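# Move the white-capped square bottle from fridge to workbench

## Task

Remove the square bottle that has a white cap from the refrigerator (its left door is held open by a latch) and set it upright on the workbench. Everything else in the refrigerator must stay where it was, and the robot must not topple or be left leaning, or the task fails.

## Robot and tools

ROBOT. A LinearBot: a base that can drive in any direction, with a column about 1.7 m tall. A carriage rides up and down it (lift_m, 0 to 1 m) and holds two identical six-joint arms, each with a two-finger gripper. Arm bases sit about 0.57 m + lift_m above the floor, and parts of the carriage hang roughly 0.15 m below that. A hand reaches about 0.78 m from its shoulder but only about 0.38 m below its arm base. The hand is about 0.16 m long and 0.1 m wide (0.14 m open); fingertips taper to about 5 mm thick. Parked arm: joints 1-6 = 0, 0.05, 0.05, 1.45, 0, 0. Cameras: carriage_camera (fixed, facing forward, tilted about 20 degrees down), left_wrist_camera and right_wrist_camera (looking past the fingertips).

FRAMES. Base frame: origin on the floor below the base centre, x forward, y left, z up, metres. left_hand and right_hand are the midpoint between each hand's pads in this frame; quat_wxyz gives hand orientation (hand z runs along the fingers, fingers open along hand y). base_odometry is in the frame the base had at scene start, counts wheel turns only (slip counts as travel), heading in rad, left positive, -3.142 to 3.142; it can drift a degree or two.

move. One action per call. Arguments:
- base: an object with exactly one key, a relative offset from where the base last reported itself: translate_m (forward +, -2 to 2 m), strafe_m (left +, -2 to 2 m) or rotate_rad (counter-clockwise/left +, -6.3 to 6.3 rad).
- joints: one flat object for the lift and both arms, absolute targets keyed by name. lift_m 0 to 1 (m). For each arm (left_ / right_ prefix): joint1_rad -2.617 to 3.054 (turns arm about vertical, 0 forward, + left); joint2_rad 0 to 3.141 (shoulder: 0 upper arm back and level, 1.57 upright, 3.14 forward level); joint3_rad 0 to 3.141 (elbow, 0 folded, 3.14 straight); joint4_rad -1.57 to 1.57 (wrist pitch, + lifts fingertips); joint5_rad -1.57 to 1.57 (wrist yaw, + swings fingertips to the right, opposite to joint 1); joint6_rad -2.094 to 2.094 (roll about the finger axis, + clockwise seen from the forearm); gripper_m 0 to 0.093 (pad gap in m). Omitted joints keep their previous targets. Done tolerances: lift 0.004, joints 1-6 about 0.02-0.105, gripper 0.004.
- speeds: optional top-speed caps for this action only: translate_m and strafe_m 0.02-0.5 m/s, rotate_rad 0.05-1.57 rad/s, lift_m 0.08-0.25 m/s (maximum is the default).
- min_time_s: 0.1 to 8 s, the shortest duration for every arm and gripper motion in the action; smoother, straighter hand paths.
- cameras: list of carriage_camera, left_wrist_camera, right_wrist_camera or all; omitted means all, [] means none.
All motions start together. An action lasts at most 15 s; a base drive times out after 14 s. Unknown keys make the call invalid; out-of-range values are refused, and a refusal or a stop cancels the remaining move/wait/finished_scene calls in that reply. A move with no action just reports state and images.

wait(seconds 0-10, cameras): lets time pass with current commands held. zoom_image(camera, region [x0,y0,x1,y1] pixels, at most 504x504, images are 672x504): closer look at that camera's latest image. read_manual: licence texts only. finished_scene(scene): ends the scene irreversibly; the bottle must already stand on the bench unaided.

RESULTS. "move" line: done, or the worst status. base_status/joint_status words: done; off_target (resting away from target, maybe still pushing); contact_stop or time_out (old target dropped, holds in place); not_followed (arm targets withheld by the self-collision check, typically arms nearly touching; fix by resending one arm's readings with joint 1 turned away, then the other in a later call); limit_stop_at_motor_heat. on_its_own lists uncommanded behaviour ("held at" is a target). motor_effort is percent of max, bracket = peak in the last action; a falling lift effort while lowering means a hand rests on something. Joint torques wrap at ±28 N m for joints 1-3. Gripper reading on a firm grip is up to 5 mm below the object's width; 0-0.002 means closed on nothing. Commanding about 5 mm below first-touch reading gives full squeeze; open well above the reading to release. MOTOR HOT appears at 75 °C; at 100 °C that arm goes limp for 30-60 s.

CAUTIONS. The simulation keeps running while you think, holding the last command. Hand readings err, usually reading higher than reality, more at long reach; a level hand sags 7-25 cm with 1 kg. Arms have no contact stop and keep pressing, then snap to target when freed. Base contact_stop ignores arms, so driving can bend an arm against the fridge. After a stop, back off about 0.2 m the way you came. Never reverse under a table edge into the column. Tipping risk rises with a high carriage, outstretched or loaded arms, pushing/pulling and abrupt stops; only the images reveal a lean. Don't let the arms collide or press on each other. Park arms to cool when heat warnings appear. Avoid dropping the bottle, releasing it while moving, knocking other fridge items, slamming or hard pushes.

Each tool is called after "Emit:" as name(argument=value, ...), one argument or row to a line, values as JSON.

## Session

Emit:
move(
  joints={"lift_m": 0.5},
  cameras=["carriage_camera"],
)

Emit:
move(
  base={"rotate_rad": 1.57},
  cameras=["carriage_camera"],
)

Emit:
move(
  base={"rotate_rad": 1.57},
  cameras=["carriage_camera"],
)

Emit:
move(
  base={"rotate_rad": 1.57},
  cameras=["carriage_camera"],
)

Scene clock: 1.33 s.
Joint torques (N m): left_arm=[0.34 3.73 4.97 0.01 -0.07 0] | right_arm=[0.09 3.38 6.04 -0.31 -0.02 -0.16]
move: done
base_odometry: x=+0.000 y=+0.000 heading=+0.000
base_status: not commanded
joint_positions: lift_m=+0.500 left_joint1_rad=-0.007 left_joint2_rad=+0.050 left_joint3_rad=+0.032 left_joint4_rad=+1.420 left_joint5_rad=+0.044 left_joint6_rad=+0.030 left_gripper_m=+0.09396 right_joint1_rad=+0.008 right_joint2_rad=+0.053 right_joint3_rad=+0.060 right_joint4_rad=+1.484 right_joint5_rad=+0.002 right_joint6_rad=-0.014 right_gripper_m=+0.09396
joint_status: all done
motor_effort: lift_m=+26(32) drive_wheels=+2(3)
left_hand: x=+0.2762 y=+0.2938 z=+1.4768 quat_wxyz=(+0.996, +0.024, +0.083, +0.010) (m; base frame)
right_hand: x=+0.2533 y=-0.3019 z=+1.4863 quat_wxyz=(+0.999, +0.001, +0.040, -0.003) (m; base frame)
pictures: carriage_camera
camera_calibration:
carriage_camera: T_world_to_cam=[[0.0454457, -0.998547, 0.0289474, -0.0450973], [-0.353787, -0.0431872, -0.934329, 1.41557], [0.934221, 0.03222, -0.355235, 0.407628], [0, 0, 0, 1]] pos_world=[0.122044, 0.00296896, 1.46872]

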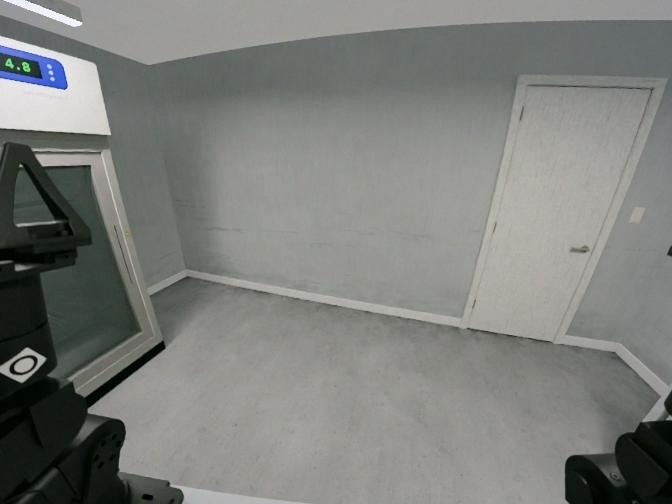

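Scene clock: 4.43 s.
Joint torques (N m): left_arm=[0.35 3.73 4.98 0.03 -0.06 0] | right_arm=[0.05 3.33 6.05 -0.29 -0.02 -0.15]
move: done
base_odometry: x=+0.000 y=+0.000 heading=+1.570
base_status: done
joint_positions: lift_m=+0.500 left_joint1_rad=-0.007 left_joint2_rad=+0.050 left_joint3_rad=+0.032 left_joint4_rad=+1.419 left_joint5_rad=+0.044 left_joint6_rad=+0.030 left_gripper_m=+0.09397 right_joint1_rad=+0.008 right_joint2_rad=+0.053 right_joint3_rad=+0.060 right_joint4_rad=+1.484 right_joint5_rad=+0.002 right_joint6_rad=-0.014 right_gripper_m=+0.09397
joint_status: not commanded
motor_effort: lift_m=+26(26) drive_wheels=+5(15)
left_hand: x=+0.2765 y=+0.2938 z=+1.4767 quat_wxyz=(+0.996, +0.024, +0.084, +0.010) (m; base frame)
right_hand: x=+0.2535 y=-0.3019 z=+1.4863 quat_wxyz=(+0.999, +0.001, +0.040, -0.003) (m; base frame)
pictures: carriage_camera
camera_calibration:
carriage_camera: T_world_to_cam=[[0.0454457, -0.998547, 0.0289474, -0.0450973], [-0.353787, -0.0431872, -0.934329, 1.41557], [0.934221, 0.03222, -0.355235, 0.407628], [0, 0, 0, 1]] pos_world=[0.122044, 0.00296896, 1.46872]

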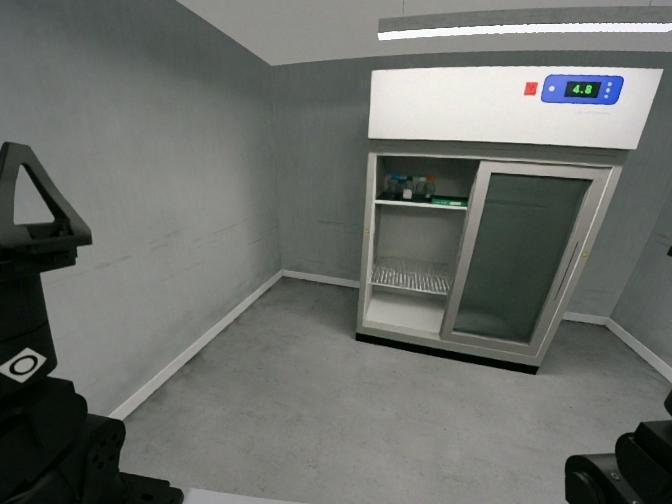

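Scene clock: 7.53 s.
Joint torques (N m): left_arm=[0.35 3.73 5.01 0.04 -0.07 0] | right_arm=[0.03 3.34 6.05 -0.29 -0.02 -0.15]
move: done
base_odometry: x=+0.000 y=+0.000 heading=+3.139
base_status: done
joint_positions: lift_m=+0.500 left_joint1_rad=-0.007 left_joint2_rad=+0.050 left_joint3_rad=+0.032 left_joint4_rad=+1.419 left_joint5_rad=+0.044 left_joint6_rad=+0.030 left_gripper_m=+0.09398 right_joint1_rad=+0.008 right_joint2_rad=+0.053 right_joint3_rad=+0.060 right_joint4_rad=+1.483 right_joint5_rad=+0.002 right_joint6_rad=-0.014 right_gripper_m=+0.09398
joint_status: not commanded
motor_effort: lift_m=+26(26) drive_wheels=+4(13)
left_hand: x=+0.2766 y=+0.2938 z=+1.4767 quat_wxyz=(+0.996, +0.024, +0.084, +0.010) (m; base frame)
right_hand: x=+0.2536 y=-0.3019 z=+1.4863 quat_wxyz=(+0.999, +0.001, +0.040, -0.003) (m; base frame)
pictures: carriage_camera
camera_calibration:
carriage_camera: T_world_to_cam=[[0.0454457, -0.998547, 0.0289474, -0.0450973], [-0.353787, -0.0431872, -0.934329, 1.41557], [0.934221, 0.03222, -0.355235, 0.407628], [0, 0, 0, 1]] pos_world=[0.122044, 0.00296896, 1.46872]

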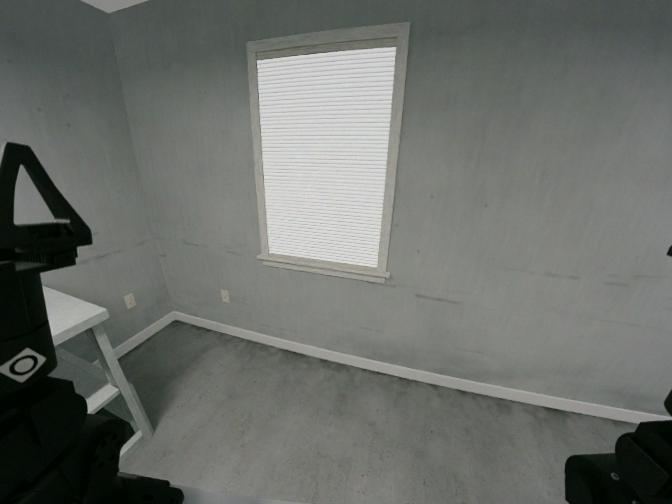

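Scene clock: 10.63 s.
Joint torques (N m): left_arm=[0.34 3.77 4.96 0.04 -0.06 0] | right_arm=[0.08 3.33 6.04 -0.28 -0.02 -0.16]
move: done
base_odometry: x=+0.000 y=+0.000 heading=-1.574
base_status: done
joint_positions: lift_m=+0.500 left_joint1_rad=-0.007 left_joint2_rad=+0.050 left_joint3_rad=+0.032 left_joint4_rad=+1.419 left_joint5_rad=+0.044 left_joint6_rad=+0.030 left_gripper_m=+0.09398 right_joint1_rad=+0.008 right_joint2_rad=+0.053 right_joint3_rad=+0.060 right_joint4_rad=+1.483 right_joint5_rad=+0.002 right_joint6_rad=-0.014 right_gripper_m=+0.09398
joint_status: not commanded
motor_effort: lift_m=+26(26) drive_wheels=+7(13)
left_hand: x=+0.2766 y=+0.2938 z=+1.4767 quat_wxyz=(+0.996, +0.024, +0.084, +0.010) (m; base frame)
right_hand: x=+0.2537 y=-0.3019 z=+1.4863 quat_wxyz=(+0.999, +0.001, +0.041, -0.003) (m; base frame)
pictures: carriage_camera
camera_calibration:
carriage_camera: T_world_to_cam=[[0.0454457, -0.998547, 0.0289474, -0.0450973], [-0.353787, -0.0431872, -0.934329, 1.41557], [0.934221, 0.03222, -0.355235, 0.407628], [0, 0, 0, 1]] pos_world=[0.122044, 0.00296896, 1.46872]

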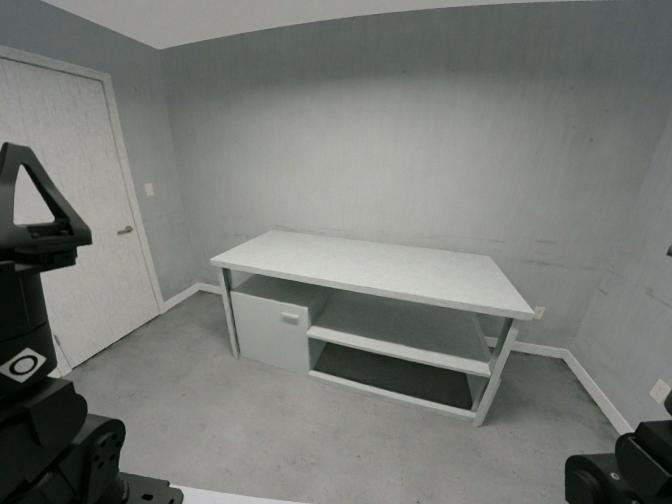

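Emit:
move(
  base={"rotate_rad": 2.909},
  joints={"lift_m": 0.61},
  cameras=[],
)

Emit:
move(
  base={"strafe_m": -0.35},
  joints={"left_joint1_rad": 0, "left_joint2_rad": 1.5, "left_joint3_rad": 0.614, "left_joint4_rad": 0.886, "left_joint5_rad": 0, "left_joint6_rad": 0, "left_gripper_m": 0.072},
  min_time_s=1.5,
  cameras=[],
)

Emit:
move(
  base={"translate_m": 0.95},
  cameras=["carriage_camera", "left_wrist_camera"],
)

Emit:
zoom_image(
  camera="carriage_camera",
  region=[150, 110, 360, 270],
)

Scene clock: 78.23 s.
Joint torques (N m): left_arm=[0.34 3.73 5 0.07 -0.07 0] | right_arm=[0.1 3.34 6.05 -0.27 -0.02 -0.16]
move: done
base_odometry: x=+0.000 y=+0.000 heading=+1.335
base_status: done
joint_positions: lift_m=+0.610 left_joint1_rad=-0.007 left_joint2_rad=+0.050 left_joint3_rad=+0.032 left_joint4_rad=+1.417 left_joint5_rad=+0.044 left_joint6_rad=+0.030 left_gripper_m=+0.09400 right_joint1_rad=+0.008 right_joint2_rad=+0.053 right_joint3_rad=+0.060 right_joint4_rad=+1.481 right_joint5_rad=+0.002 right_joint6_rad=-0.014 right_gripper_m=+0.09400
joint_status: all done
motor_effort: lift_m=+25(32) drive_wheels=+3(15)
left_hand: x=+0.2770 y=+0.2938 z=+1.5867 quat_wxyz=(+0.996, +0.024, +0.085, +0.010) (m; base frame)
right_hand: x=+0.2541 y=-0.3019 z=+1.5963 quat_wxyz=(+0.999, +0.001, +0.041, -0.003) (m; base frame)
pictures: none
No camera images: "cameras" was empty.

Scene clock: 80.90 s.
Joint torques (N m): left_arm=[0.88 -5.94 7.65 2.18 -0.14 -0.13] | right_arm=[0.02 3.33 6.06 -0.27 0 -0.16]
move: done
base_odometry: x=+0.340 y=-0.082 heading=+1.335
base_status: done
joint_positions: lift_m=+0.610 left_joint1_rad=-0.006 left_joint2_rad=+1.495 left_joint3_rad=+0.586 left_joint4_rad=+0.895 left_joint5_rad=+0.009 left_joint6_rad=+0.012 left_gripper_m=+0.07213 right_joint1_rad=+0.009 right_joint2_rad=+0.053 right_joint3_rad=+0.060 right_joint4_rad=+1.481 right_joint5_rad=+0.002 right_joint6_rad=-0.014 right_gripper_m=+0.09400
joint_status: all done
motor_effort: lift_m=+25(25) drive_wheels=-5(16)
left_hand: x=+0.6766 y=+0.2974 z=+1.3792 quat_wxyz=(+0.702, +0.009, +0.712, -0.001) (m; base frame)
right_hand: x=+0.2541 y=-0.3019 z=+1.5963 quat_wxyz=(+0.999, +0.001, +0.041, -0.003) (m; base frame)
pictures: none
No camera images: "cameras" was empty.

Scene clock: 85.07 s.
Joint torques (N m): left_arm=[0.84 -6.05 7.62 2.21 -0.11 -0.11] | right_arm=[0.01 3.32 6.08 -0.28 -0.02 -0.16]
move: done
base_odometry: x=+0.563 y=+0.842 heading=+1.335
base_status: done
joint_positions: lift_m=+0.610 left_joint1_rad=-0.006 left_joint2_rad=+1.495 left_joint3_rad=+0.586 left_joint4_rad=+0.892 left_joint5_rad=+0.008 left_joint6_rad=+0.011 left_gripper_m=+0.07213 right_joint1_rad=+0.009 right_joint2_rad=+0.053 right_joint3_rad=+0.060 right_joint4_rad=+1.481 right_joint5_rad=+0.002 right_joint6_rad=-0.014 right_gripper_m=+0.09400
joint_status: not commanded
motor_effort: lift_m=+25(25) drive_wheels=-5(14)
left_hand: x=+0.6766 y=+0.2975 z=+1.3785 quat_wxyz=(+0.701, +0.009, +0.713, -0.001) (m; base frame)
right_hand: x=+0.2542 y=-0.3019 z=+1.5963 quat_wxyz=(+0.999, +0.001, +0.041, -0.003) (m; base frame)
pictures: carriage_camera, left_wrist_camera
camera_calibration:
carriage_camera: T_world_to_cam=[[0.0454457, -0.998547, 0.0289474, -0.0482823], [-0.353787, -0.0431872, -0.934329, 1.51837], [0.934221, 0.03222, -0.355235, 0.446713], [0, 0, 0, 1]] pos_world=[0.122044, 0.00296896, 1.57874]
left_wrist_camera: T_world_to_cam=[[-0.00871239, -0.999742, 0.0209545, 0.273182], [-0.62006, -0.0110389, -0.784477, 1.50365], [0.784506, -0.0198277, -0.619804, 0.452814], [0, 0, 0, 1]] pos_world=[0.579494, 0.298688, 1.45451]

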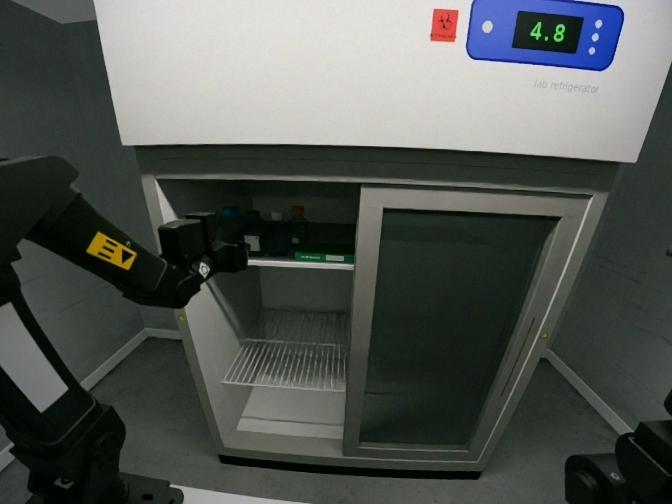

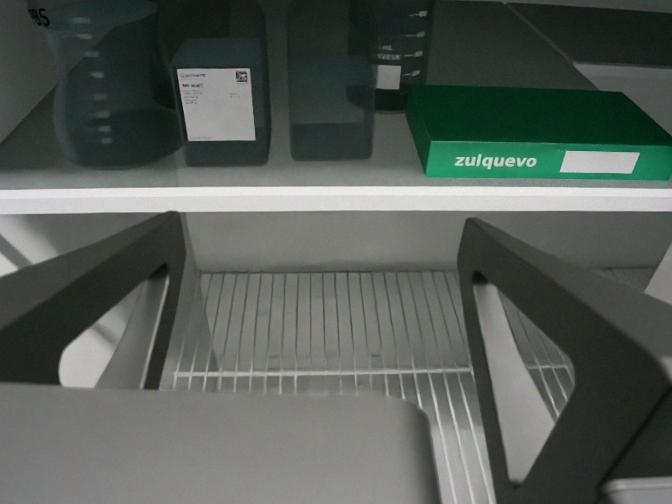

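Scaled by 2.400 from the camera's 672x504 image, which has a finer 960x720 frame.

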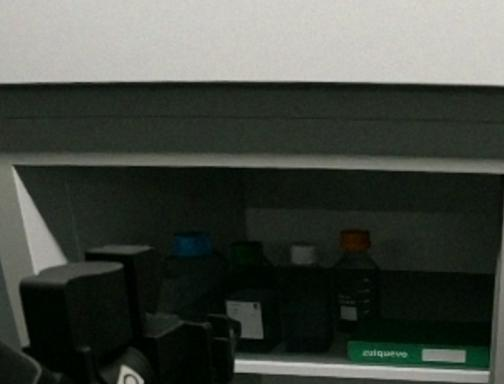

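Emit:
move(
  base={"translate_m": 0.21},
  joints={"lift_m": 0.624},
  speeds={"translate_m": 0.2, "lift_m": 0.1},
  cameras=["left_wrist_camera"],
)

Scene clock: 118.50 s.
Joint torques (N m): left_arm=[0.88 -6.13 7.09 2.29 -0.12 -0.11] | right_arm=[0.01 3.32 6.02 -0.27 -0.02 -0.16]
move: done
base_odometry: x=+0.612 y=+1.046 heading=+1.334
base_status: done
joint_positions: lift_m=+0.624 left_joint1_rad=-0.006 left_joint2_rad=+1.496 left_joint3_rad=+0.594 left_joint4_rad=+0.889 left_joint5_rad=+0.008 left_joint6_rad=+0.011 left_gripper_m=+0.07213 right_joint1_rad=+0.009 right_joint2_rad=+0.053 right_joint3_rad=+0.060 right_joint4_rad=+1.482 right_joint5_rad=+0.002 right_joint6_rad=-0.014 right_gripper_m=+0.09400
joint_status: all done
motor_effort: lift_m=+26(30) drive_wheels=+5(13)
left_hand: x=+0.6779 y=+0.2975 z=+1.3942 quat_wxyz=(+0.702, +0.009, +0.712, -0.001) (m; base frame)
right_hand: x=+0.2538 y=-0.3019 z=+1.6103 quat_wxyz=(+0.999, +0.001, +0.041, -0.003) (m; base frame)
pictures: left_wrist_camera
camera_calibration:
left_wrist_camera: T_world_to_cam=[[-0.00876035, -0.999742, 0.0209492, 0.272896], [-0.618262, -0.0110505, -0.785894, 1.51752], [0.785923, -0.0198368, -0.618006, 0.458052], [0, 0, 0, 1]] pos_world=[0.580622, 0.298681, 1.46997]

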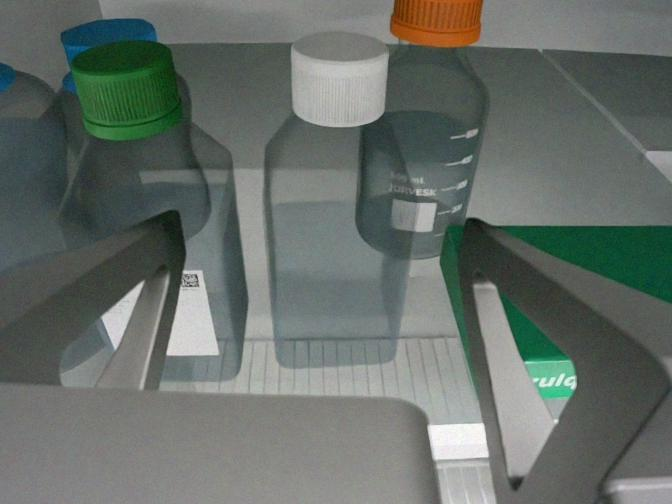

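Emit:
move(
  base={"strafe_m": -0.006},
  speeds={"strafe_m": 0.05},
  cameras=[],
)

Emit:
move(
  base={"translate_m": 0.12},
  speeds={"translate_m": 0.1},
  cameras=["left_wrist_camera"],
)

Emit:
move(
  joints={"left_gripper_m": 0.036},
  min_time_s=1.5,
  cameras=["left_wrist_camera"],
)

Scene clock: 136.90 s.
Joint torques (N m): left_arm=[0.68 -6.09 7.1 2.25 -0.11 -0.11] | right_arm=[0.02 3.36 6.05 -0.28 -0.02 -0.16]
move: done
base_odometry: x=+0.618 y=+1.045 heading=+1.335
base_status: done
joint_positions: lift_m=+0.624 left_joint1_rad=-0.004 left_joint2_rad=+1.496 left_joint3_rad=+0.594 left_joint4_rad=+0.889 left_joint5_rad=+0.007 left_joint6_rad=+0.011 left_gripper_m=+0.07213 right_joint1_rad=+0.009 right_joint2_rad=+0.053 right_joint3_rad=+0.060 right_joint4_rad=+1.482 right_joint5_rad=+0.002 right_joint6_rad=-0.014 right_gripper_m=+0.09400
joint_status: not commanded
motor_effort: lift_m=+26(26) drive_wheels=+2(8)
left_hand: x=+0.6779 y=+0.2988 z=+1.3942 quat_wxyz=(+0.702, +0.008, +0.712, +0.000) (m; base frame)
right_hand: x=+0.2538 y=-0.3018 z=+1.6103 quat_wxyz=(+0.999, +0.000, +0.041, -0.003) (m; base frame)
pictures: none
No camera images: "cameras" was empty.

Scene clock: 138.87 s.
Joint torques (N m): left_arm=[0.66 -6.06 7.06 2.24 -0.11 -0.11] | right_arm=[-0.02 3.38 6.09 -0.28 -0.02 -0.16]
move: done
base_odometry: x=+0.646 y=+1.161 heading=+1.334
base_status: done
joint_positions: lift_m=+0.624 left_joint1_rad=-0.004 left_joint2_rad=+1.496 left_joint3_rad=+0.594 left_joint4_rad=+0.889 left_joint5_rad=+0.007 left_joint6_rad=+0.011 left_gripper_m=+0.07213 right_joint1_rad=+0.009 right_joint2_rad=+0.053 right_joint3_rad=+0.060 right_joint4_rad=+1.484 right_joint5_rad=+0.002 right_joint6_rad=-0.014 right_gripper_m=+0.09400
joint_status: not commanded
motor_effort: lift_m=+26(26) drive_wheels=+4(12)
left_hand: x=+0.6779 y=+0.2988 z=+1.3942 quat_wxyz=(+0.702, +0.008, +0.712, +0.000) (m; base frame)
right_hand: x=+0.2535 y=-0.3018 z=+1.6103 quat_wxyz=(+0.999, +0.000, +0.040, -0.003) (m; base frame)
pictures: left_wrist_camera
camera_calibration:
left_wrist_camera: T_world_to_cam=[[-0.00532799, -0.999767, 0.0209383, 0.271911], [-0.618221, -0.0131645, -0.785894, 1.51814], [0.785986, -0.0171317, -0.618006, 0.457218], [0, 0, 0, 1]] pos_world=[0.58063, 0.299666, 1.46997]

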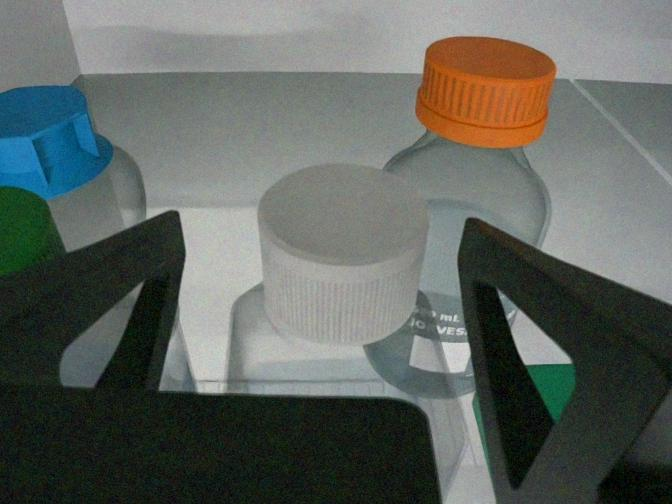

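Scene clock: 140.67 s.
Joint torques (N m): left_arm=[0.65 -6.11 7.12 2.25 -0.15 -0.1] | right_arm=[-0.03 3.34 6.05 -0.29 -0.02 -0.16]
move: off_target
base_odometry: x=+0.646 y=+1.161 heading=+1.334
base_status: not commanded
joint_positions: lift_m=+0.624 left_joint1_rad=-0.004 left_joint2_rad=+1.496 left_joint3_rad=+0.594 left_joint4_rad=+0.889 left_joint5_rad=+0.011 left_joint6_rad=+0.010 left_gripper_m=+0.04045 right_joint1_rad=+0.009 right_joint2_rad=+0.053 right_joint3_rad=+0.060 right_joint4_rad=+1.484 right_joint5_rad=+0.002 right_joint6_rad=-0.014 right_gripper_m=+0.09400
joint_status: left_gripper_m off_target (ended at +0.04047, target +0.03600)
motor_effort: lift_m=+26(26) drive_wheels=+4(7)
left_hand: x=+0.6779 y=+0.2982 z=+1.3942 quat_wxyz=(+0.702, +0.009, +0.712, -0.002) (m; base frame)
right_hand: x=+0.2535 y=-0.3018 z=+1.6103 quat_wxyz=(+0.999, +0.000, +0.040, -0.003) (m; base frame)
pictures: left_wrist_camera
camera_calibration:
left_wrist_camera: T_world_to_cam=[[-0.00911919, -0.999705, 0.022518, 0.271604], [-0.618284, -0.0120614, -0.785862, 1.5178], [0.785902, -0.021089, -0.617992, 0.45843], [0, 0, 0, 1]] pos_world=[0.580627, 0.299499, 1.46997]

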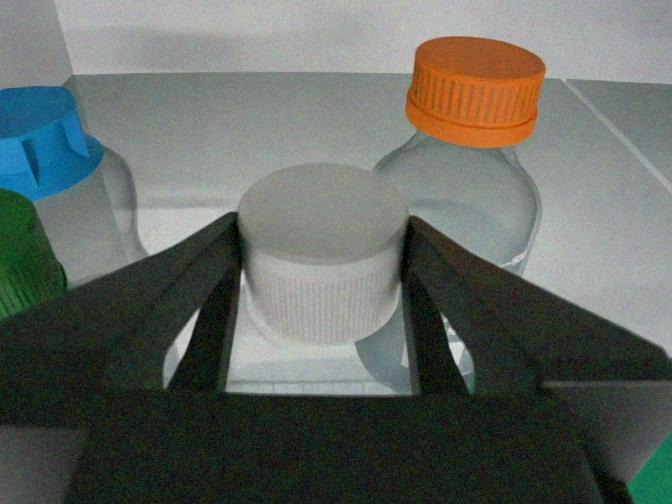

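Emit:
move(
  joints={"left_gripper_m": 0.06},
  min_time_s=0.6,
  cameras=[],
)

Emit:
move(
  base={"translate_m": 0.011},
  speeds={"translate_m": 0.05},
  cameras=[],
)

Emit:
move(
  joints={"left_gripper_m": 0.036},
  min_time_s=1.0,
  cameras=["left_wrist_camera"],
)

Emit:
move(
  joints={"lift_m": 0.649, "left_joint4_rad": 1.0},
  min_time_s=0.6,
  speeds={"lift_m": 0.08},
  cameras=["carriage_camera", "left_wrist_camera"],
)

Emit:
zoom_image(
  camera="carriage_camera",
  region=[150, 140, 360, 300],
)

Scene clock: 165.57 s.
Joint torques (N m): left_arm=[0.66 -6.11 7.1 2.25 -0.13 -0.1] | right_arm=[-0.03 3.33 6.04 -0.29 -0.02 -0.16]
move: done
base_odometry: x=+0.646 y=+1.161 heading=+1.334
base_status: not commanded
joint_positions: lift_m=+0.624 left_joint1_rad=-0.004 left_joint2_rad=+1.496 left_joint3_rad=+0.594 left_joint4_rad=+0.889 left_joint5_rad=+0.009 left_joint6_rad=+0.010 left_gripper_m=+0.05989 right_joint1_rad=+0.009 right_joint2_rad=+0.053 right_joint3_rad=+0.060 right_joint4_rad=+1.484 right_joint5_rad=+0.002 right_joint6_rad=-0.014 right_gripper_m=+0.09400
joint_status: all done
motor_effort: lift_m=+26(26) drive_wheels=+7(7)
left_hand: x=+0.6779 y=+0.2984 z=+1.3942 quat_wxyz=(+0.702, +0.008, +0.712, -0.001) (m; base frame)
right_hand: x=+0.2535 y=-0.3018 z=+1.6103 quat_wxyz=(+0.999, +0.000, +0.040, -0.003) (m; base frame)
pictures: none
No camera images: "cameras" was empty.

Scene clock: 166.27 s.
Joint torques (N m): left_arm=[0.66 -6.09 7.1 2.25 -0.12 -0.1] | right_arm=[-0.02 3.36 6.06 -0.29 -0.02 -0.16]
move: done
base_odometry: x=+0.649 y=+1.172 heading=+1.334
base_status: done
joint_positions: lift_m=+0.624 left_joint1_rad=-0.004 left_joint2_rad=+1.496 left_joint3_rad=+0.594 left_joint4_rad=+0.889 left_joint5_rad=+0.009 left_joint6_rad=+0.010 left_gripper_m=+0.05989 right_joint1_rad=+0.009 right_joint2_rad=+0.053 right_joint3_rad=+0.060 right_joint4_rad=+1.483 right_joint5_rad=+0.002 right_joint6_rad=-0.014 right_gripper_m=+0.09400
joint_status: not commanded
motor_effort: lift_m=+26(26) drive_wheels=-4(12)
left_hand: x=+0.6779 y=+0.2986 z=+1.3942 quat_wxyz=(+0.702, +0.008, +0.712, -0.001) (m; base frame)
right_hand: x=+0.2536 y=-0.3018 z=+1.6103 quat_wxyz=(+0.999, +0.000, +0.040, -0.003) (m; base frame)
pictures: none
No camera images: "cameras" was empty.

Scene clock: 167.57 s.
Joint torques (N m): left_arm=[0.66 -6.08 7.08 2.25 -0.15 -0.08] | right_arm=[-0.03 3.34 6.04 -0.29 -0.02 -0.16]
move: off_target
base_odometry: x=+0.649 y=+1.172 heading=+1.334
base_status: not commanded
joint_positions: lift_m=+0.624 left_joint1_rad=-0.004 left_joint2_rad=+1.496 left_joint3_rad=+0.594 left_joint4_rad=+0.889 left_joint5_rad=+0.012 left_joint6_rad=+0.008 left_gripper_m=+0.04135 right_joint1_rad=+0.009 right_joint2_rad=+0.053 right_joint3_rad=+0.060 right_joint4_rad=+1.483 right_joint5_rad=+0.002 right_joint6_rad=-0.014 right_gripper_m=+0.09400
joint_status: left_gripper_m off_target (ended at +0.04137, target +0.03600)
motor_effort: lift_m=+26(26) drive_wheels=-5(6)
left_hand: x=+0.6779 y=+0.2980 z=+1.3942 quat_wxyz=(+0.702, +0.008, +0.712, -0.002) (m; base frame)
right_hand: x=+0.2536 y=-0.3018 z=+1.6103 quat_wxyz=(+0.999, +0.000, +0.040, -0.003) (m; base frame)
pictures: left_wrist_camera
camera_calibration:
left_wrist_camera: T_world_to_cam=[[-0.00986513, -0.999671, 0.0236729, 0.270359], [-0.618307, -0.0125075, -0.785837, 1.51791], [0.785875, -0.0223895, -0.61798, 0.458819], [0, 0, 0, 1]] pos_world=[0.580628, 0.299528, 1.46997]

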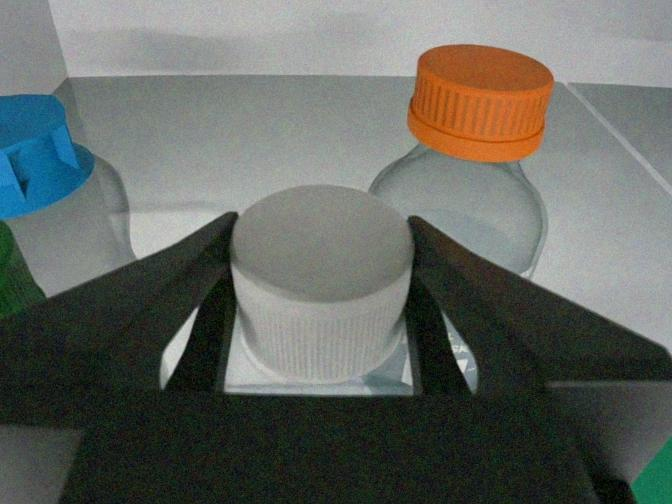

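Scene clock: 168.50 s.
Joint torques (N m): left_arm=[0.68 -7.68 7.05 3.51 -0.13 -0.09] | right_arm=[-0.02 3.34 6.05 -0.3 -0.02 -0.16]
move: off_target
base_odometry: x=+0.649 y=+1.172 heading=+1.334
base_status: not commanded
joint_positions: lift_m=+0.649 left_joint1_rad=-0.004 left_joint2_rad=+1.513 left_joint3_rad=+0.594 left_joint4_rad=+0.892 left_joint5_rad=+0.009 left_joint6_rad=+0.008 left_gripper_m=+0.04134 right_joint1_rad=+0.009 right_joint2_rad=+0.053 right_joint3_rad=+0.060 right_joint4_rad=+1.483 right_joint5_rad=+0.002 right_joint6_rad=-0.014 right_gripper_m=+0.09400
joint_status: left_joint4_rad off_target (ended at +0.891, target +1.000); the others done
motor_effort: lift_m=+26(30) drive_wheels=+2(5)
left_hand: x=+0.6797 y=+0.2985 z=+1.4126 quat_wxyz=(+0.697, +0.008, +0.717, -0.002) (m; base frame)
right_hand: x=+0.2536 y=-0.3018 z=+1.6353 quat_wxyz=(+0.999, +0.000, +0.040, -0.003) (m; base frame)
pictures: carriage_camera, left_wrist_camera
camera_calibration:
carriage_camera: T_world_to_cam=[[0.0454457, -0.998547, 0.0289474, -0.0494091], [-0.353787, -0.0431872, -0.934329, 1.55474], [0.934221, 0.03222, -0.355235, 0.460541], [0, 0, 0, 1]] pos_world=[0.122044, 0.00296896, 1.61767]
left_wrist_camera: T_world_to_cam=[[-0.00686199, -0.999696, 0.023681, 0.268347], [-0.629301, -0.0140869, -0.777034, 1.52898], [0.777131, -0.0202345, -0.629013, 0.489703], [0, 0, 0, 1]] pos_world=[0.583464, 0.299713, 1.48974]

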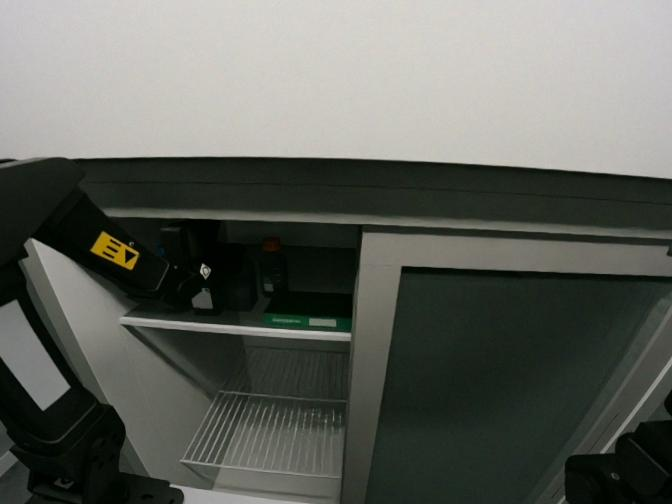

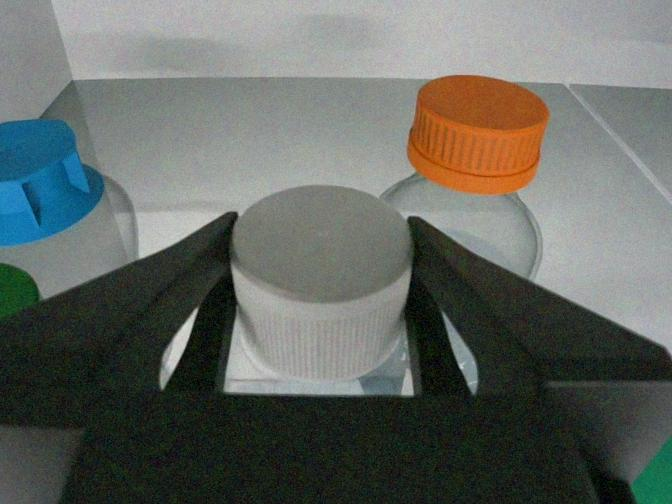

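Scaled by 2.400 from the camera's 672x504 image, which has a finer 960x720 frame.

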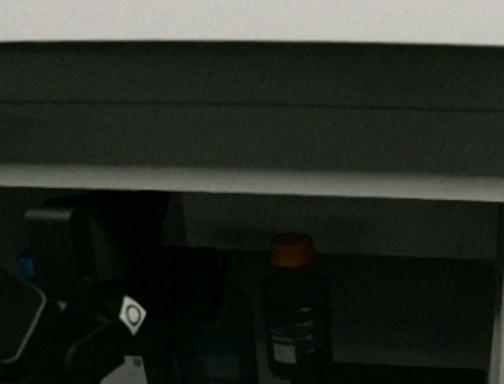

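Emit:
move(
  base={"translate_m": -0.13},
  speeds={"translate_m": 0.12},
  cameras=["left_wrist_camera"],
)

Emit:
move(
  base={"translate_m": -0.42},
  speeds={"translate_m": 0.35},
  cameras=[],
)

Emit:
move(
  base={"rotate_rad": -3.1416},
  joints={"lift_m": 0.4},
  speeds={"rotate_rad": 1.2, "lift_m": 0.12},
  cameras=[],
)

Emit:
move(
  base={"translate_m": 1.15},
  speeds={"translate_m": 0.4},
  cameras=["carriage_camera"],
)

Scene clock: 214.20 s.
Joint torques (N m): left_arm=[0.68 -7.82 7.01 3.5 -0.11 -0.09] | right_arm=[-0.02 3.38 6.02 -0.29 -0.02 -0.16]
move: done
base_odometry: x=+0.618 y=+1.046 heading=+1.334
base_status: done
joint_positions: lift_m=+0.649 left_joint1_rad=-0.004 left_joint2_rad=+1.514 left_joint3_rad=+0.594 left_joint4_rad=+0.894 left_joint5_rad=+0.007 left_joint6_rad=+0.008 left_gripper_m=+0.04134 right_joint1_rad=+0.009 right_joint2_rad=+0.053 right_joint3_rad=+0.060 right_joint4_rad=+1.483 right_joint5_rad=+0.002 right_joint6_rad=-0.014 right_gripper_m=+0.09400
joint_status: not commanded
motor_effort: lift_m=+26(26) drive_wheels=-5(12)
left_hand: x=+0.6798 y=+0.2988 z=+1.4130 quat_wxyz=(+0.698, +0.007, +0.716, -0.001) (m; base frame)
right_hand: x=+0.2537 y=-0.3018 z=+1.6353 quat_wxyz=(+0.999, +0.000, +0.040, -0.003) (m; base frame)
pictures: left_wrist_camera
camera_calibration:
left_wrist_camera: T_world_to_cam=[[-0.00500102, -0.999708, 0.0236246, 0.267486], [-0.62779, -0.0152503, -0.778234, 1.53031], [0.778367, -0.0187232, -0.62753, 0.486456], [0, 0, 0, 1]] pos_world=[0.583412, 0.299854, 1.48989]

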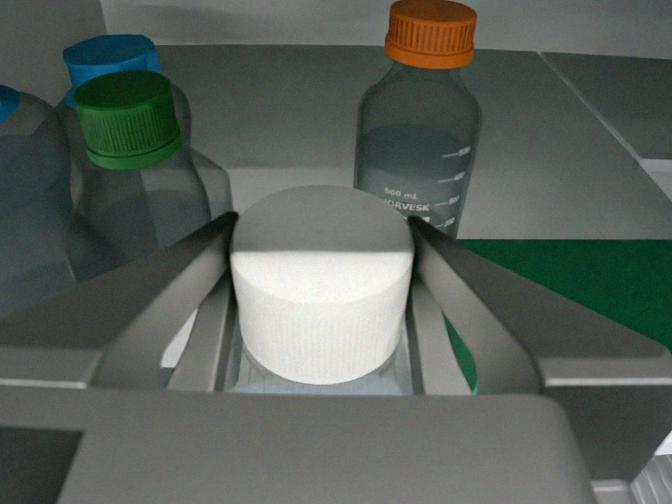

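Scene clock: 217.17 s.
Joint torques (N m): left_arm=[0.64 -7.82 7.08 3.48 -0.11 -0.09] | right_arm=[-0.02 3.4 6 -0.31 -0.02 -0.16]
move: done
base_odometry: x=+0.520 y=+0.638 heading=+1.334
base_status: done
joint_positions: lift_m=+0.649 left_joint1_rad=-0.004 left_joint2_rad=+1.514 left_joint3_rad=+0.594 left_joint4_rad=+0.896 left_joint5_rad=+0.007 left_joint6_rad=+0.008 left_gripper_m=+0.04134 right_joint1_rad=+0.009 right_joint2_rad=+0.053 right_joint3_rad=+0.060 right_joint4_rad=+1.486 right_joint5_rad=+0.002 right_joint6_rad=-0.014 right_gripper_m=+0.09400
joint_status: not commanded
motor_effort: lift_m=+26(26) drive_wheels=+1(12)
left_hand: x=+0.6798 y=+0.2988 z=+1.4133 quat_wxyz=(+0.698, +0.007, +0.716, -0.001) (m; base frame)
right_hand: x=+0.2529 y=-0.3018 z=+1.6353 quat_wxyz=(+0.999, +0.000, +0.039, -0.003) (m; base frame)
pictures: none
No camera images: "cameras" was empty.

Scene clock: 221.60 s.
Joint torques (N m): left_arm=[0.28 -8.5 7.04 3.44 -0.05 -0.08] | right_arm=[-0.03 3.34 6.04 -0.3 -0.02 -0.16]
move: done
base_odometry: x=+0.520 y=+0.638 heading=-1.807
base_status: done
joint_positions: lift_m=+0.400 left_joint1_rad=+0.000 left_joint2_rad=+1.523 left_joint3_rad=+0.594 left_joint4_rad=+0.900 left_joint5_rad=+0.001 left_joint6_rad=+0.008 left_gripper_m=+0.04134 right_joint1_rad=+0.009 right_joint2_rad=+0.053 right_joint3_rad=+0.060 right_joint4_rad=+1.484 right_joint5_rad=+0.002 right_joint6_rad=-0.014 right_gripper_m=+0.09402
joint_status: all done
motor_effort: lift_m=+22(23) drive_wheels=+4(16)
left_hand: x=+0.6807 y=+0.3017 z=+1.1620 quat_wxyz=(+0.696, +0.003, +0.718, +0.002) (m; base frame)
right_hand: x=+0.2535 y=-0.3018 z=+1.3867 quat_wxyz=(+0.999, +0.000, +0.040, -0.003) (m; base frame)
pictures: none
No camera images: "cameras" was empty.

Scene clock: 226.37 s.
Joint torques (N m): left_arm=[0.32 -8.49 6.98 3.45 -0.04 -0.08] | right_arm=[-0.03 3.34 6.04 -0.29 -0.02 -0.15]
move: done
base_odometry: x=+0.249 y=-0.480 heading=-1.808
base_status: done
joint_positions: lift_m=+0.400 left_joint1_rad=+0.000 left_joint2_rad=+1.523 left_joint3_rad=+0.594 left_joint4_rad=+0.900 left_joint5_rad=+0.001 left_joint6_rad=+0.008 left_gripper_m=+0.04134 right_joint1_rad=+0.009 right_joint2_rad=+0.053 right_joint3_rad=+0.060 right_joint4_rad=+1.484 right_joint5_rad=+0.002 right_joint6_rad=-0.014 right_gripper_m=+0.09402
joint_status: not commanded
motor_effort: lift_m=+22(22) drive_wheels=-3(18)
left_hand: x=+0.6807 y=+0.3017 z=+1.1620 quat_wxyz=(+0.696, +0.003, +0.718, +0.002) (m; base frame)
right_hand: x=+0.2535 y=-0.3018 z=+1.3867 quat_wxyz=(+0.999, +0.000, +0.040, -0.003) (m; base frame)
pictures: carriage_camera
camera_calibration:
carriage_camera: T_world_to_cam=[[0.0454457, -0.998547, 0.0289474, -0.0422147], [-0.353787, -0.0431872, -0.934329, 1.32253], [0.934221, 0.03222, -0.355235, 0.372254], [0, 0, 0, 1]] pos_world=[0.122044, 0.00296896, 1.36914]

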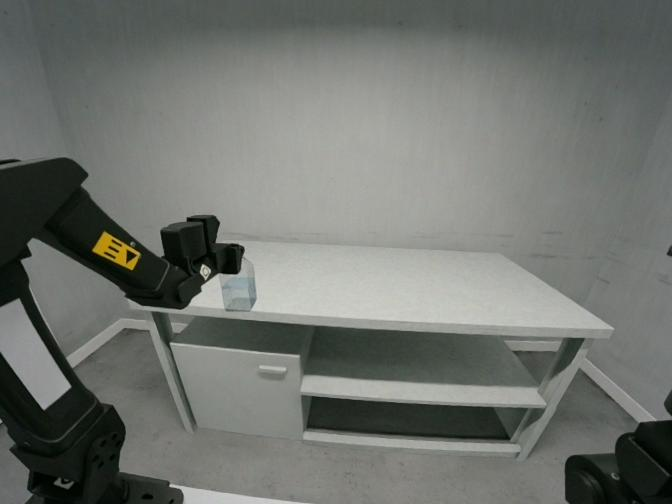

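Emit:
move(
  base={"translate_m": 0.235},
  joints={"lift_m": 0.32},
  speeds={"translate_m": 0.2, "lift_m": 0.1},
  cameras=["carriage_camera"],
)

Scene clock: 270.20 s.
Joint torques (N m): left_arm=[0.28 -8.57 6.91 3.46 -0.05 -0.08] | right_arm=[-0.02 3.34 6.01 -0.31 -0.02 -0.16]
move: done
base_odometry: x=+0.194 y=-0.708 heading=-1.809
base_status: done
joint_positions: lift_m=+0.320 left_joint1_rad=+0.000 left_joint2_rad=+1.523 left_joint3_rad=+0.594 left_joint4_rad=+0.898 left_joint5_rad=+0.001 left_joint6_rad=+0.008 left_gripper_m=+0.04134 right_joint1_rad=+0.009 right_joint2_rad=+0.053 right_joint3_rad=+0.060 right_joint4_rad=+1.484 right_joint5_rad=+0.002 right_joint6_rad=-0.014 right_gripper_m=+0.09402
joint_status: all done
motor_effort: lift_m=+22(23) drive_wheels=-6(16)
left_hand: x=+0.6807 y=+0.3017 z=+1.0813 quat_wxyz=(+0.696, +0.003, +0.718, +0.002) (m; base frame)
right_hand: x=+0.2533 y=-0.3018 z=+1.3067 quat_wxyz=(+0.999, +0.000, +0.040, -0.003) (m; base frame)
pictures: carriage_camera
camera_calibration:
carriage_camera: T_world_to_cam=[[0.0454457, -0.998547, 0.0289474, -0.0398983], [-0.353787, -0.0431872, -0.934329, 1.24776], [0.934221, 0.03222, -0.355235, 0.343827], [0, 0, 0, 1]] pos_world=[0.122044, 0.00296896, 1.28912]

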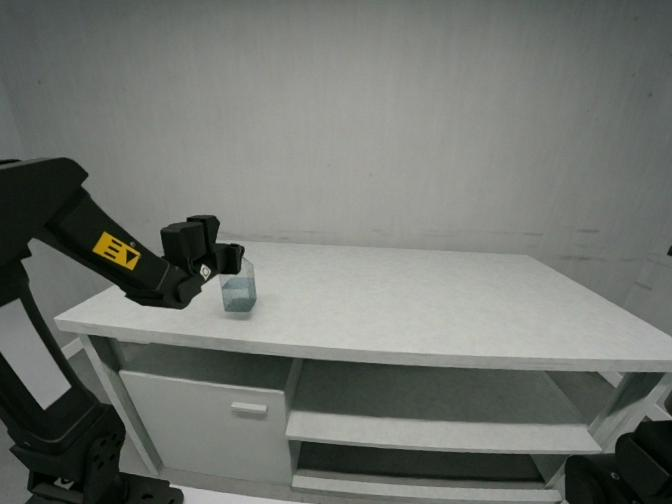

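Emit:
move(
  joints={"lift_m": 0.283},
  speeds={"lift_m": 0.08},
  cameras=[],
)

Emit:
move(
  joints={"lift_m": 0.276},
  speeds={"lift_m": 0.08},
  cameras=["carriage_camera"],
)

Emit:
zoom_image(
  camera="carriage_camera",
  region=[160, 230, 290, 350],
)

Scene clock: 282.77 s.
Joint torques (N m): left_arm=[0.29 -8.58 6.94 3.43 -0.05 -0.08] | right_arm=[-0.02 3.37 6.05 -0.3 -0.02 -0.16]
move: done
MOTOR HOT: joint 4 (wrist pitch) of the left arm reports 75 °C; the controller stops that arm at 100 °C. To cool a motor, set the load down, stop pushing, or move to a pose that needs little force.
base_odometry: x=+0.194 y=-0.708 heading=-1.809
base_status: not commanded
joint_positions: lift_m=+0.283 left_joint1_rad=+0.000 left_joint2_rad=+1.523 left_joint3_rad=+0.594 left_joint4_rad=+0.898 left_joint5_rad=+0.001 left_joint6_rad=+0.008 left_gripper_m=+0.04134 right_joint1_rad=+0.009 right_joint2_rad=+0.053 right_joint3_rad=+0.060 right_joint4_rad=+1.484 right_joint5_rad=+0.002 right_joint6_rad=-0.014 right_gripper_m=+0.09402
joint_status: all done
motor_effort: lift_m=+22(22) drive_wheels=+6(10)
left_hand: x=+0.6807 y=+0.3017 z=+1.0445 quat_wxyz=(+0.696, +0.003, +0.718, +0.002) (m; base frame)
right_hand: x=+0.2533 y=-0.3018 z=+1.2698 quat_wxyz=(+0.999, +0.000, +0.040, -0.003) (m; base frame)
pictures: none
No camera images: "cameras" was empty.

Scene clock: 283.23 s.
Joint torques (N m): left_arm=[0.31 -8.55 6.94 3.25 -0.05 -0.07] | right_arm=[-0.03 3.33 6.11 -0.31 -0.02 -0.15]
move: done
MOTOR HOT: still on. Joint 4 (wrist pitch) of the left arm reports 75 °C.
base_odometry: x=+0.194 y=-0.708 heading=-1.809
base_status: not commanded
joint_positions: lift_m=+0.276 left_joint1_rad=+0.000 left_joint2_rad=+1.523 left_joint3_rad=+0.594 left_joint4_rad=+0.918 left_joint5_rad=+0.001 left_joint6_rad=+0.008 left_gripper_m=+0.04134 right_joint1_rad=+0.009 right_joint2_rad=+0.053 right_joint3_rad=+0.060 right_joint4_rad=+1.484 right_joint5_rad=+0.002 right_joint6_rad=-0.014 right_gripper_m=+0.09402
joint_status: all done
motor_effort: lift_m=+21(22) drive_wheels=+5(9)
left_hand: x=+0.6808 y=+0.3017 z=+1.0425 quat_wxyz=(+0.703, +0.003, +0.711, +0.002) (m; base frame)
right_hand: x=+0.2533 y=-0.3018 z=+1.2629 quat_wxyz=(+0.999, +0.000, +0.040, -0.003) (m; base frame)
pictures: carriage_camera
camera_calibration:
carriage_camera: T_world_to_cam=[[0.0454457, -0.998547, 0.0289474, -0.0386288], [-0.353787, -0.0431872, -0.934329, 1.20679], [0.934221, 0.03222, -0.355235, 0.328248], [0, 0, 0, 1]] pos_world=[0.122044, 0.00296896, 1.24526]

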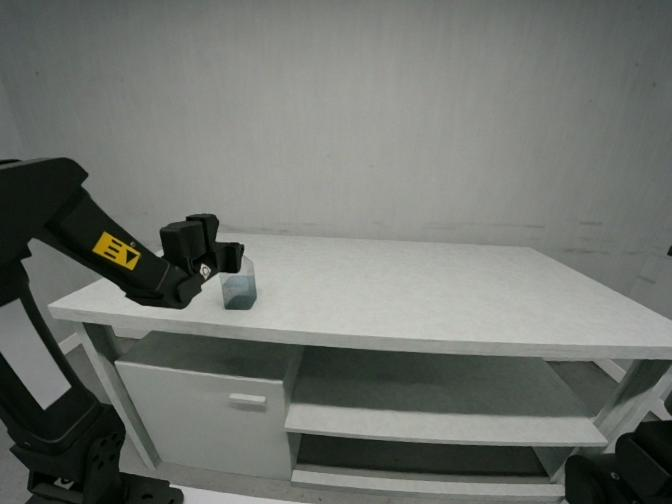

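Scaled by 3.877 from the camera's 672x504 image, which has a finer 960x720 frame.

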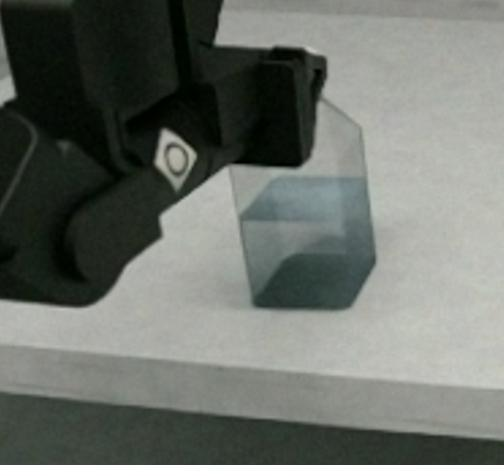

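Emit:
move(
  joints={"lift_m": 0.273, "left_joint4_rad": 0.93},
  speeds={"lift_m": 0.08},
  min_time_s=0.8,
  cameras=["carriage_camera"],
)

Emit:
zoom_image(
  camera="carriage_camera",
  region=[160, 230, 290, 350],
)

Scene clock: 302.67 s.
Joint torques (N m): left_arm=[0.29 -8.55 7.05 2.36 -0.04 -0.08] | right_arm=[-0.03 3.37 6.06 -0.3 -0.02 -0.16]
move: done
MOTOR HOT: still on. Joint 4 (wrist pitch) of the left arm reports 76 °C.
base_odometry: x=+0.194 y=-0.708 heading=-1.809
base_status: not commanded
joint_positions: lift_m=+0.273 left_joint1_rad=+0.000 left_joint2_rad=+1.523 left_joint3_rad=+0.594 left_joint4_rad=+0.923 left_joint5_rad=+0.001 left_joint6_rad=+0.008 left_gripper_m=+0.04134 right_joint1_rad=+0.009 right_joint2_rad=+0.053 right_joint3_rad=+0.060 right_joint4_rad=+1.484 right_joint5_rad=+0.002 right_joint6_rad=-0.014 right_gripper_m=+0.09402
joint_status: all done
motor_effort: lift_m=+21(24) drive_wheels=+5(9)
left_hand: x=+0.6808 y=+0.3017 z=+1.0408 quat_wxyz=(+0.705, +0.003, +0.709, +0.002) (m; base frame)
right_hand: x=+0.2533 y=-0.3018 z=+1.2599 quat_wxyz=(+0.999, +0.000, +0.040, -0.003) (m; base frame)
pictures: carriage_camera
camera_calibration:
carriage_camera: T_world_to_cam=[[0.0454457, -0.998547, 0.0289474, -0.0385433], [-0.353787, -0.0431872, -0.934329, 1.20403], [0.934221, 0.03222, -0.355235, 0.327199], [0, 0, 0, 1]] pos_world=[0.122044, 0.00296896, 1.24231]

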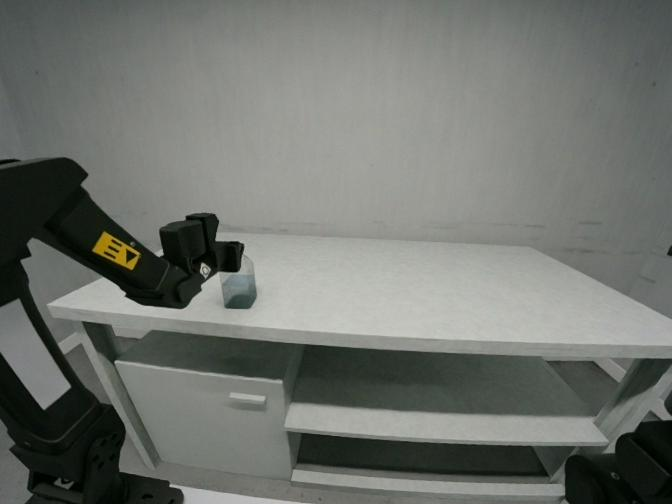

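Scaled by 3.877 from the camera's 672x504 image, which has a finer 960x720 frame.

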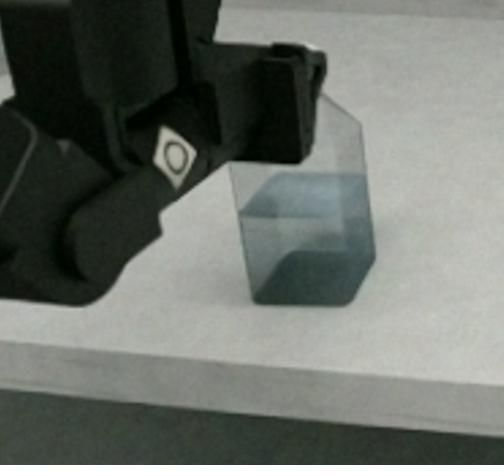

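Emit:
move(
  joints={"left_gripper_m": 0.085},
  min_time_s=1.8,
  cameras=["carriage_camera", "left_wrist_camera"],
)

Emit:
zoom_image(
  camera="carriage_camera",
  region=[160, 230, 290, 350],
)

Scene clock: 315.60 s.
Joint torques (N m): left_arm=[0.31 -8.57 7.04 2.36 -0.06 -0.08] | right_arm=[-0.02 3.34 6.04 -0.31 -0.02 -0.16]
move: done
MOTOR HOT: cleared for the motors of the left arm.
base_odometry: x=+0.194 y=-0.708 heading=-1.809
base_status: not commanded
joint_positions: lift_m=+0.273 left_joint1_rad=+0.000 left_joint2_rad=+1.523 left_joint3_rad=+0.594 left_joint4_rad=+0.923 left_joint5_rad=+0.002 left_joint6_rad=+0.008 left_gripper_m=+0.08489 right_joint1_rad=+0.009 right_joint2_rad=+0.053 right_joint3_rad=+0.060 right_joint4_rad=+1.484 right_joint5_rad=+0.002 right_joint6_rad=-0.014 right_gripper_m=+0.09402
joint_status: all done
motor_effort: lift_m=+21(21) drive_wheels=+7(10)
left_hand: x=+0.6808 y=+0.3015 z=+1.0408 quat_wxyz=(+0.705, +0.003, +0.709, +0.002) (m; base frame)
right_hand: x=+0.2533 y=-0.3018 z=+1.2599 quat_wxyz=(+0.999, +0.000, +0.040, -0.003) (m; base frame)
pictures: carriage_camera, left_wrist_camera
camera_calibration:
carriage_camera: T_world_to_cam=[[0.0454457, -0.998547, 0.0289474, -0.0385433], [-0.353787, -0.0431872, -0.934329, 1.20403], [0.934221, 0.03222, -0.355235, 0.327199], [0, 0, 0, 1]] pos_world=[0.122044, 0.00296896, 1.24231]
left_wrist_camera: T_world_to_cam=[[0.00330707, -0.999699, 0.0243277, 0.272554], [-0.612073, -0.021262, -0.790515, 1.24529], [0.790794, -0.0122761, -0.611959, 0.225547], [0, 0, 0, 1]] pos_world=[0.582945, 0.301718, 1.11581]

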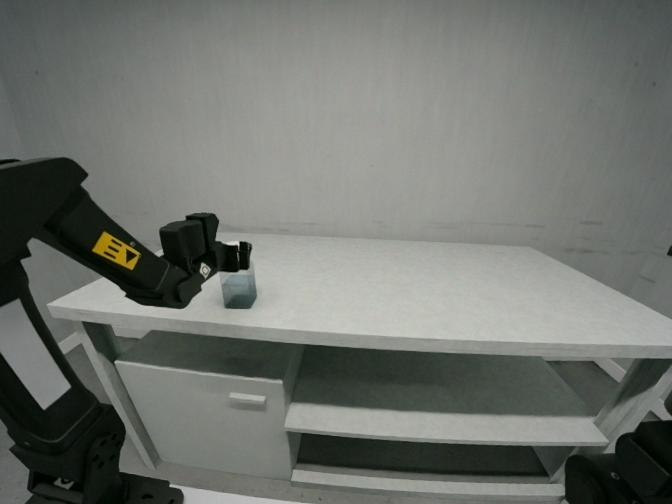

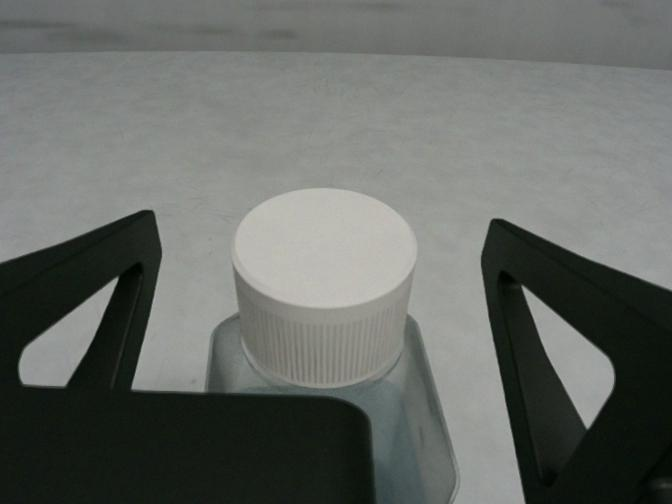

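Scaled by 3.877 from the camera's 672x504 image, which has a finer 960x720 frame.

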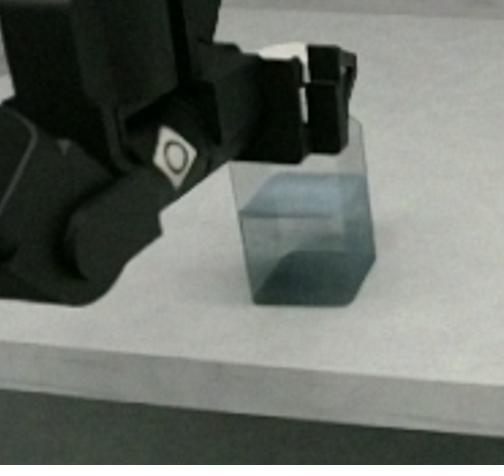

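Emit:
move(
  base={"translate_m": -0.22},
  speeds={"translate_m": 0.15},
  cameras=["carriage_camera"],
)

Scene clock: 324.33 s.
Joint torques (N m): left_arm=[0.31 -8.38 6.94 2.35 -0.06 -0.08] | right_arm=[-0.03 3.32 6.06 -0.3 -0.02 -0.16]
move: done
base_odometry: x=+0.245 y=-0.495 heading=-1.809
base_status: done
joint_positions: lift_m=+0.273 left_joint1_rad=+0.000 left_joint2_rad=+1.522 left_joint3_rad=+0.594 left_joint4_rad=+0.923 left_joint5_rad=+0.002 left_joint6_rad=+0.008 left_gripper_m=+0.08489 right_joint1_rad=+0.009 right_joint2_rad=+0.053 right_joint3_rad=+0.060 right_joint4_rad=+1.484 right_joint5_rad=+0.002 right_joint6_rad=-0.014 right_gripper_m=+0.09402
joint_status: not commanded
motor_effort: lift_m=+21(21) drive_wheels=-2(14)
left_hand: x=+0.6807 y=+0.3015 z=+1.0415 quat_wxyz=(+0.705, +0.003, +0.709, +0.002) (m; base frame)
right_hand: x=+0.2534 y=-0.3018 z=+1.2599 quat_wxyz=(+0.999, +0.000, +0.040, -0.003) (m; base frame)
pictures: carriage_camera
camera_calibration:
carriage_camera: T_world_to_cam=[[0.0454457, -0.998547, 0.0289474, -0.0385433], [-0.353787, -0.0431872, -0.934329, 1.20403], [0.934221, 0.03222, -0.355235, 0.327199], [0, 0, 0, 1]] pos_world=[0.122044, 0.00296896, 1.24231]

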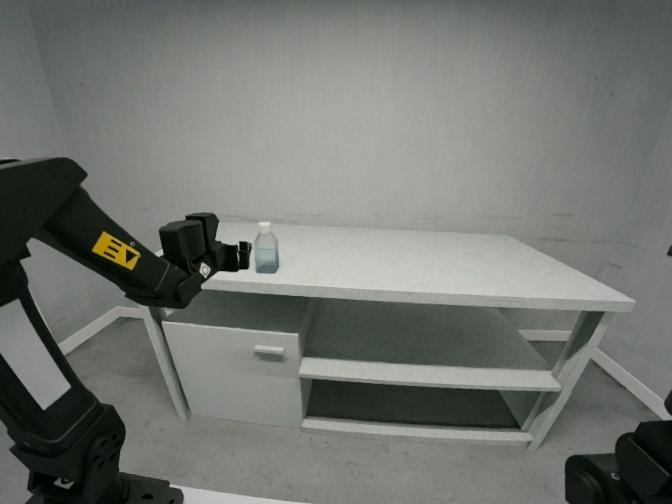

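Bottle stands upright on the workbench.

Emit:
finished_scene(
  scene=2,
)

The scene is finished: the task was done.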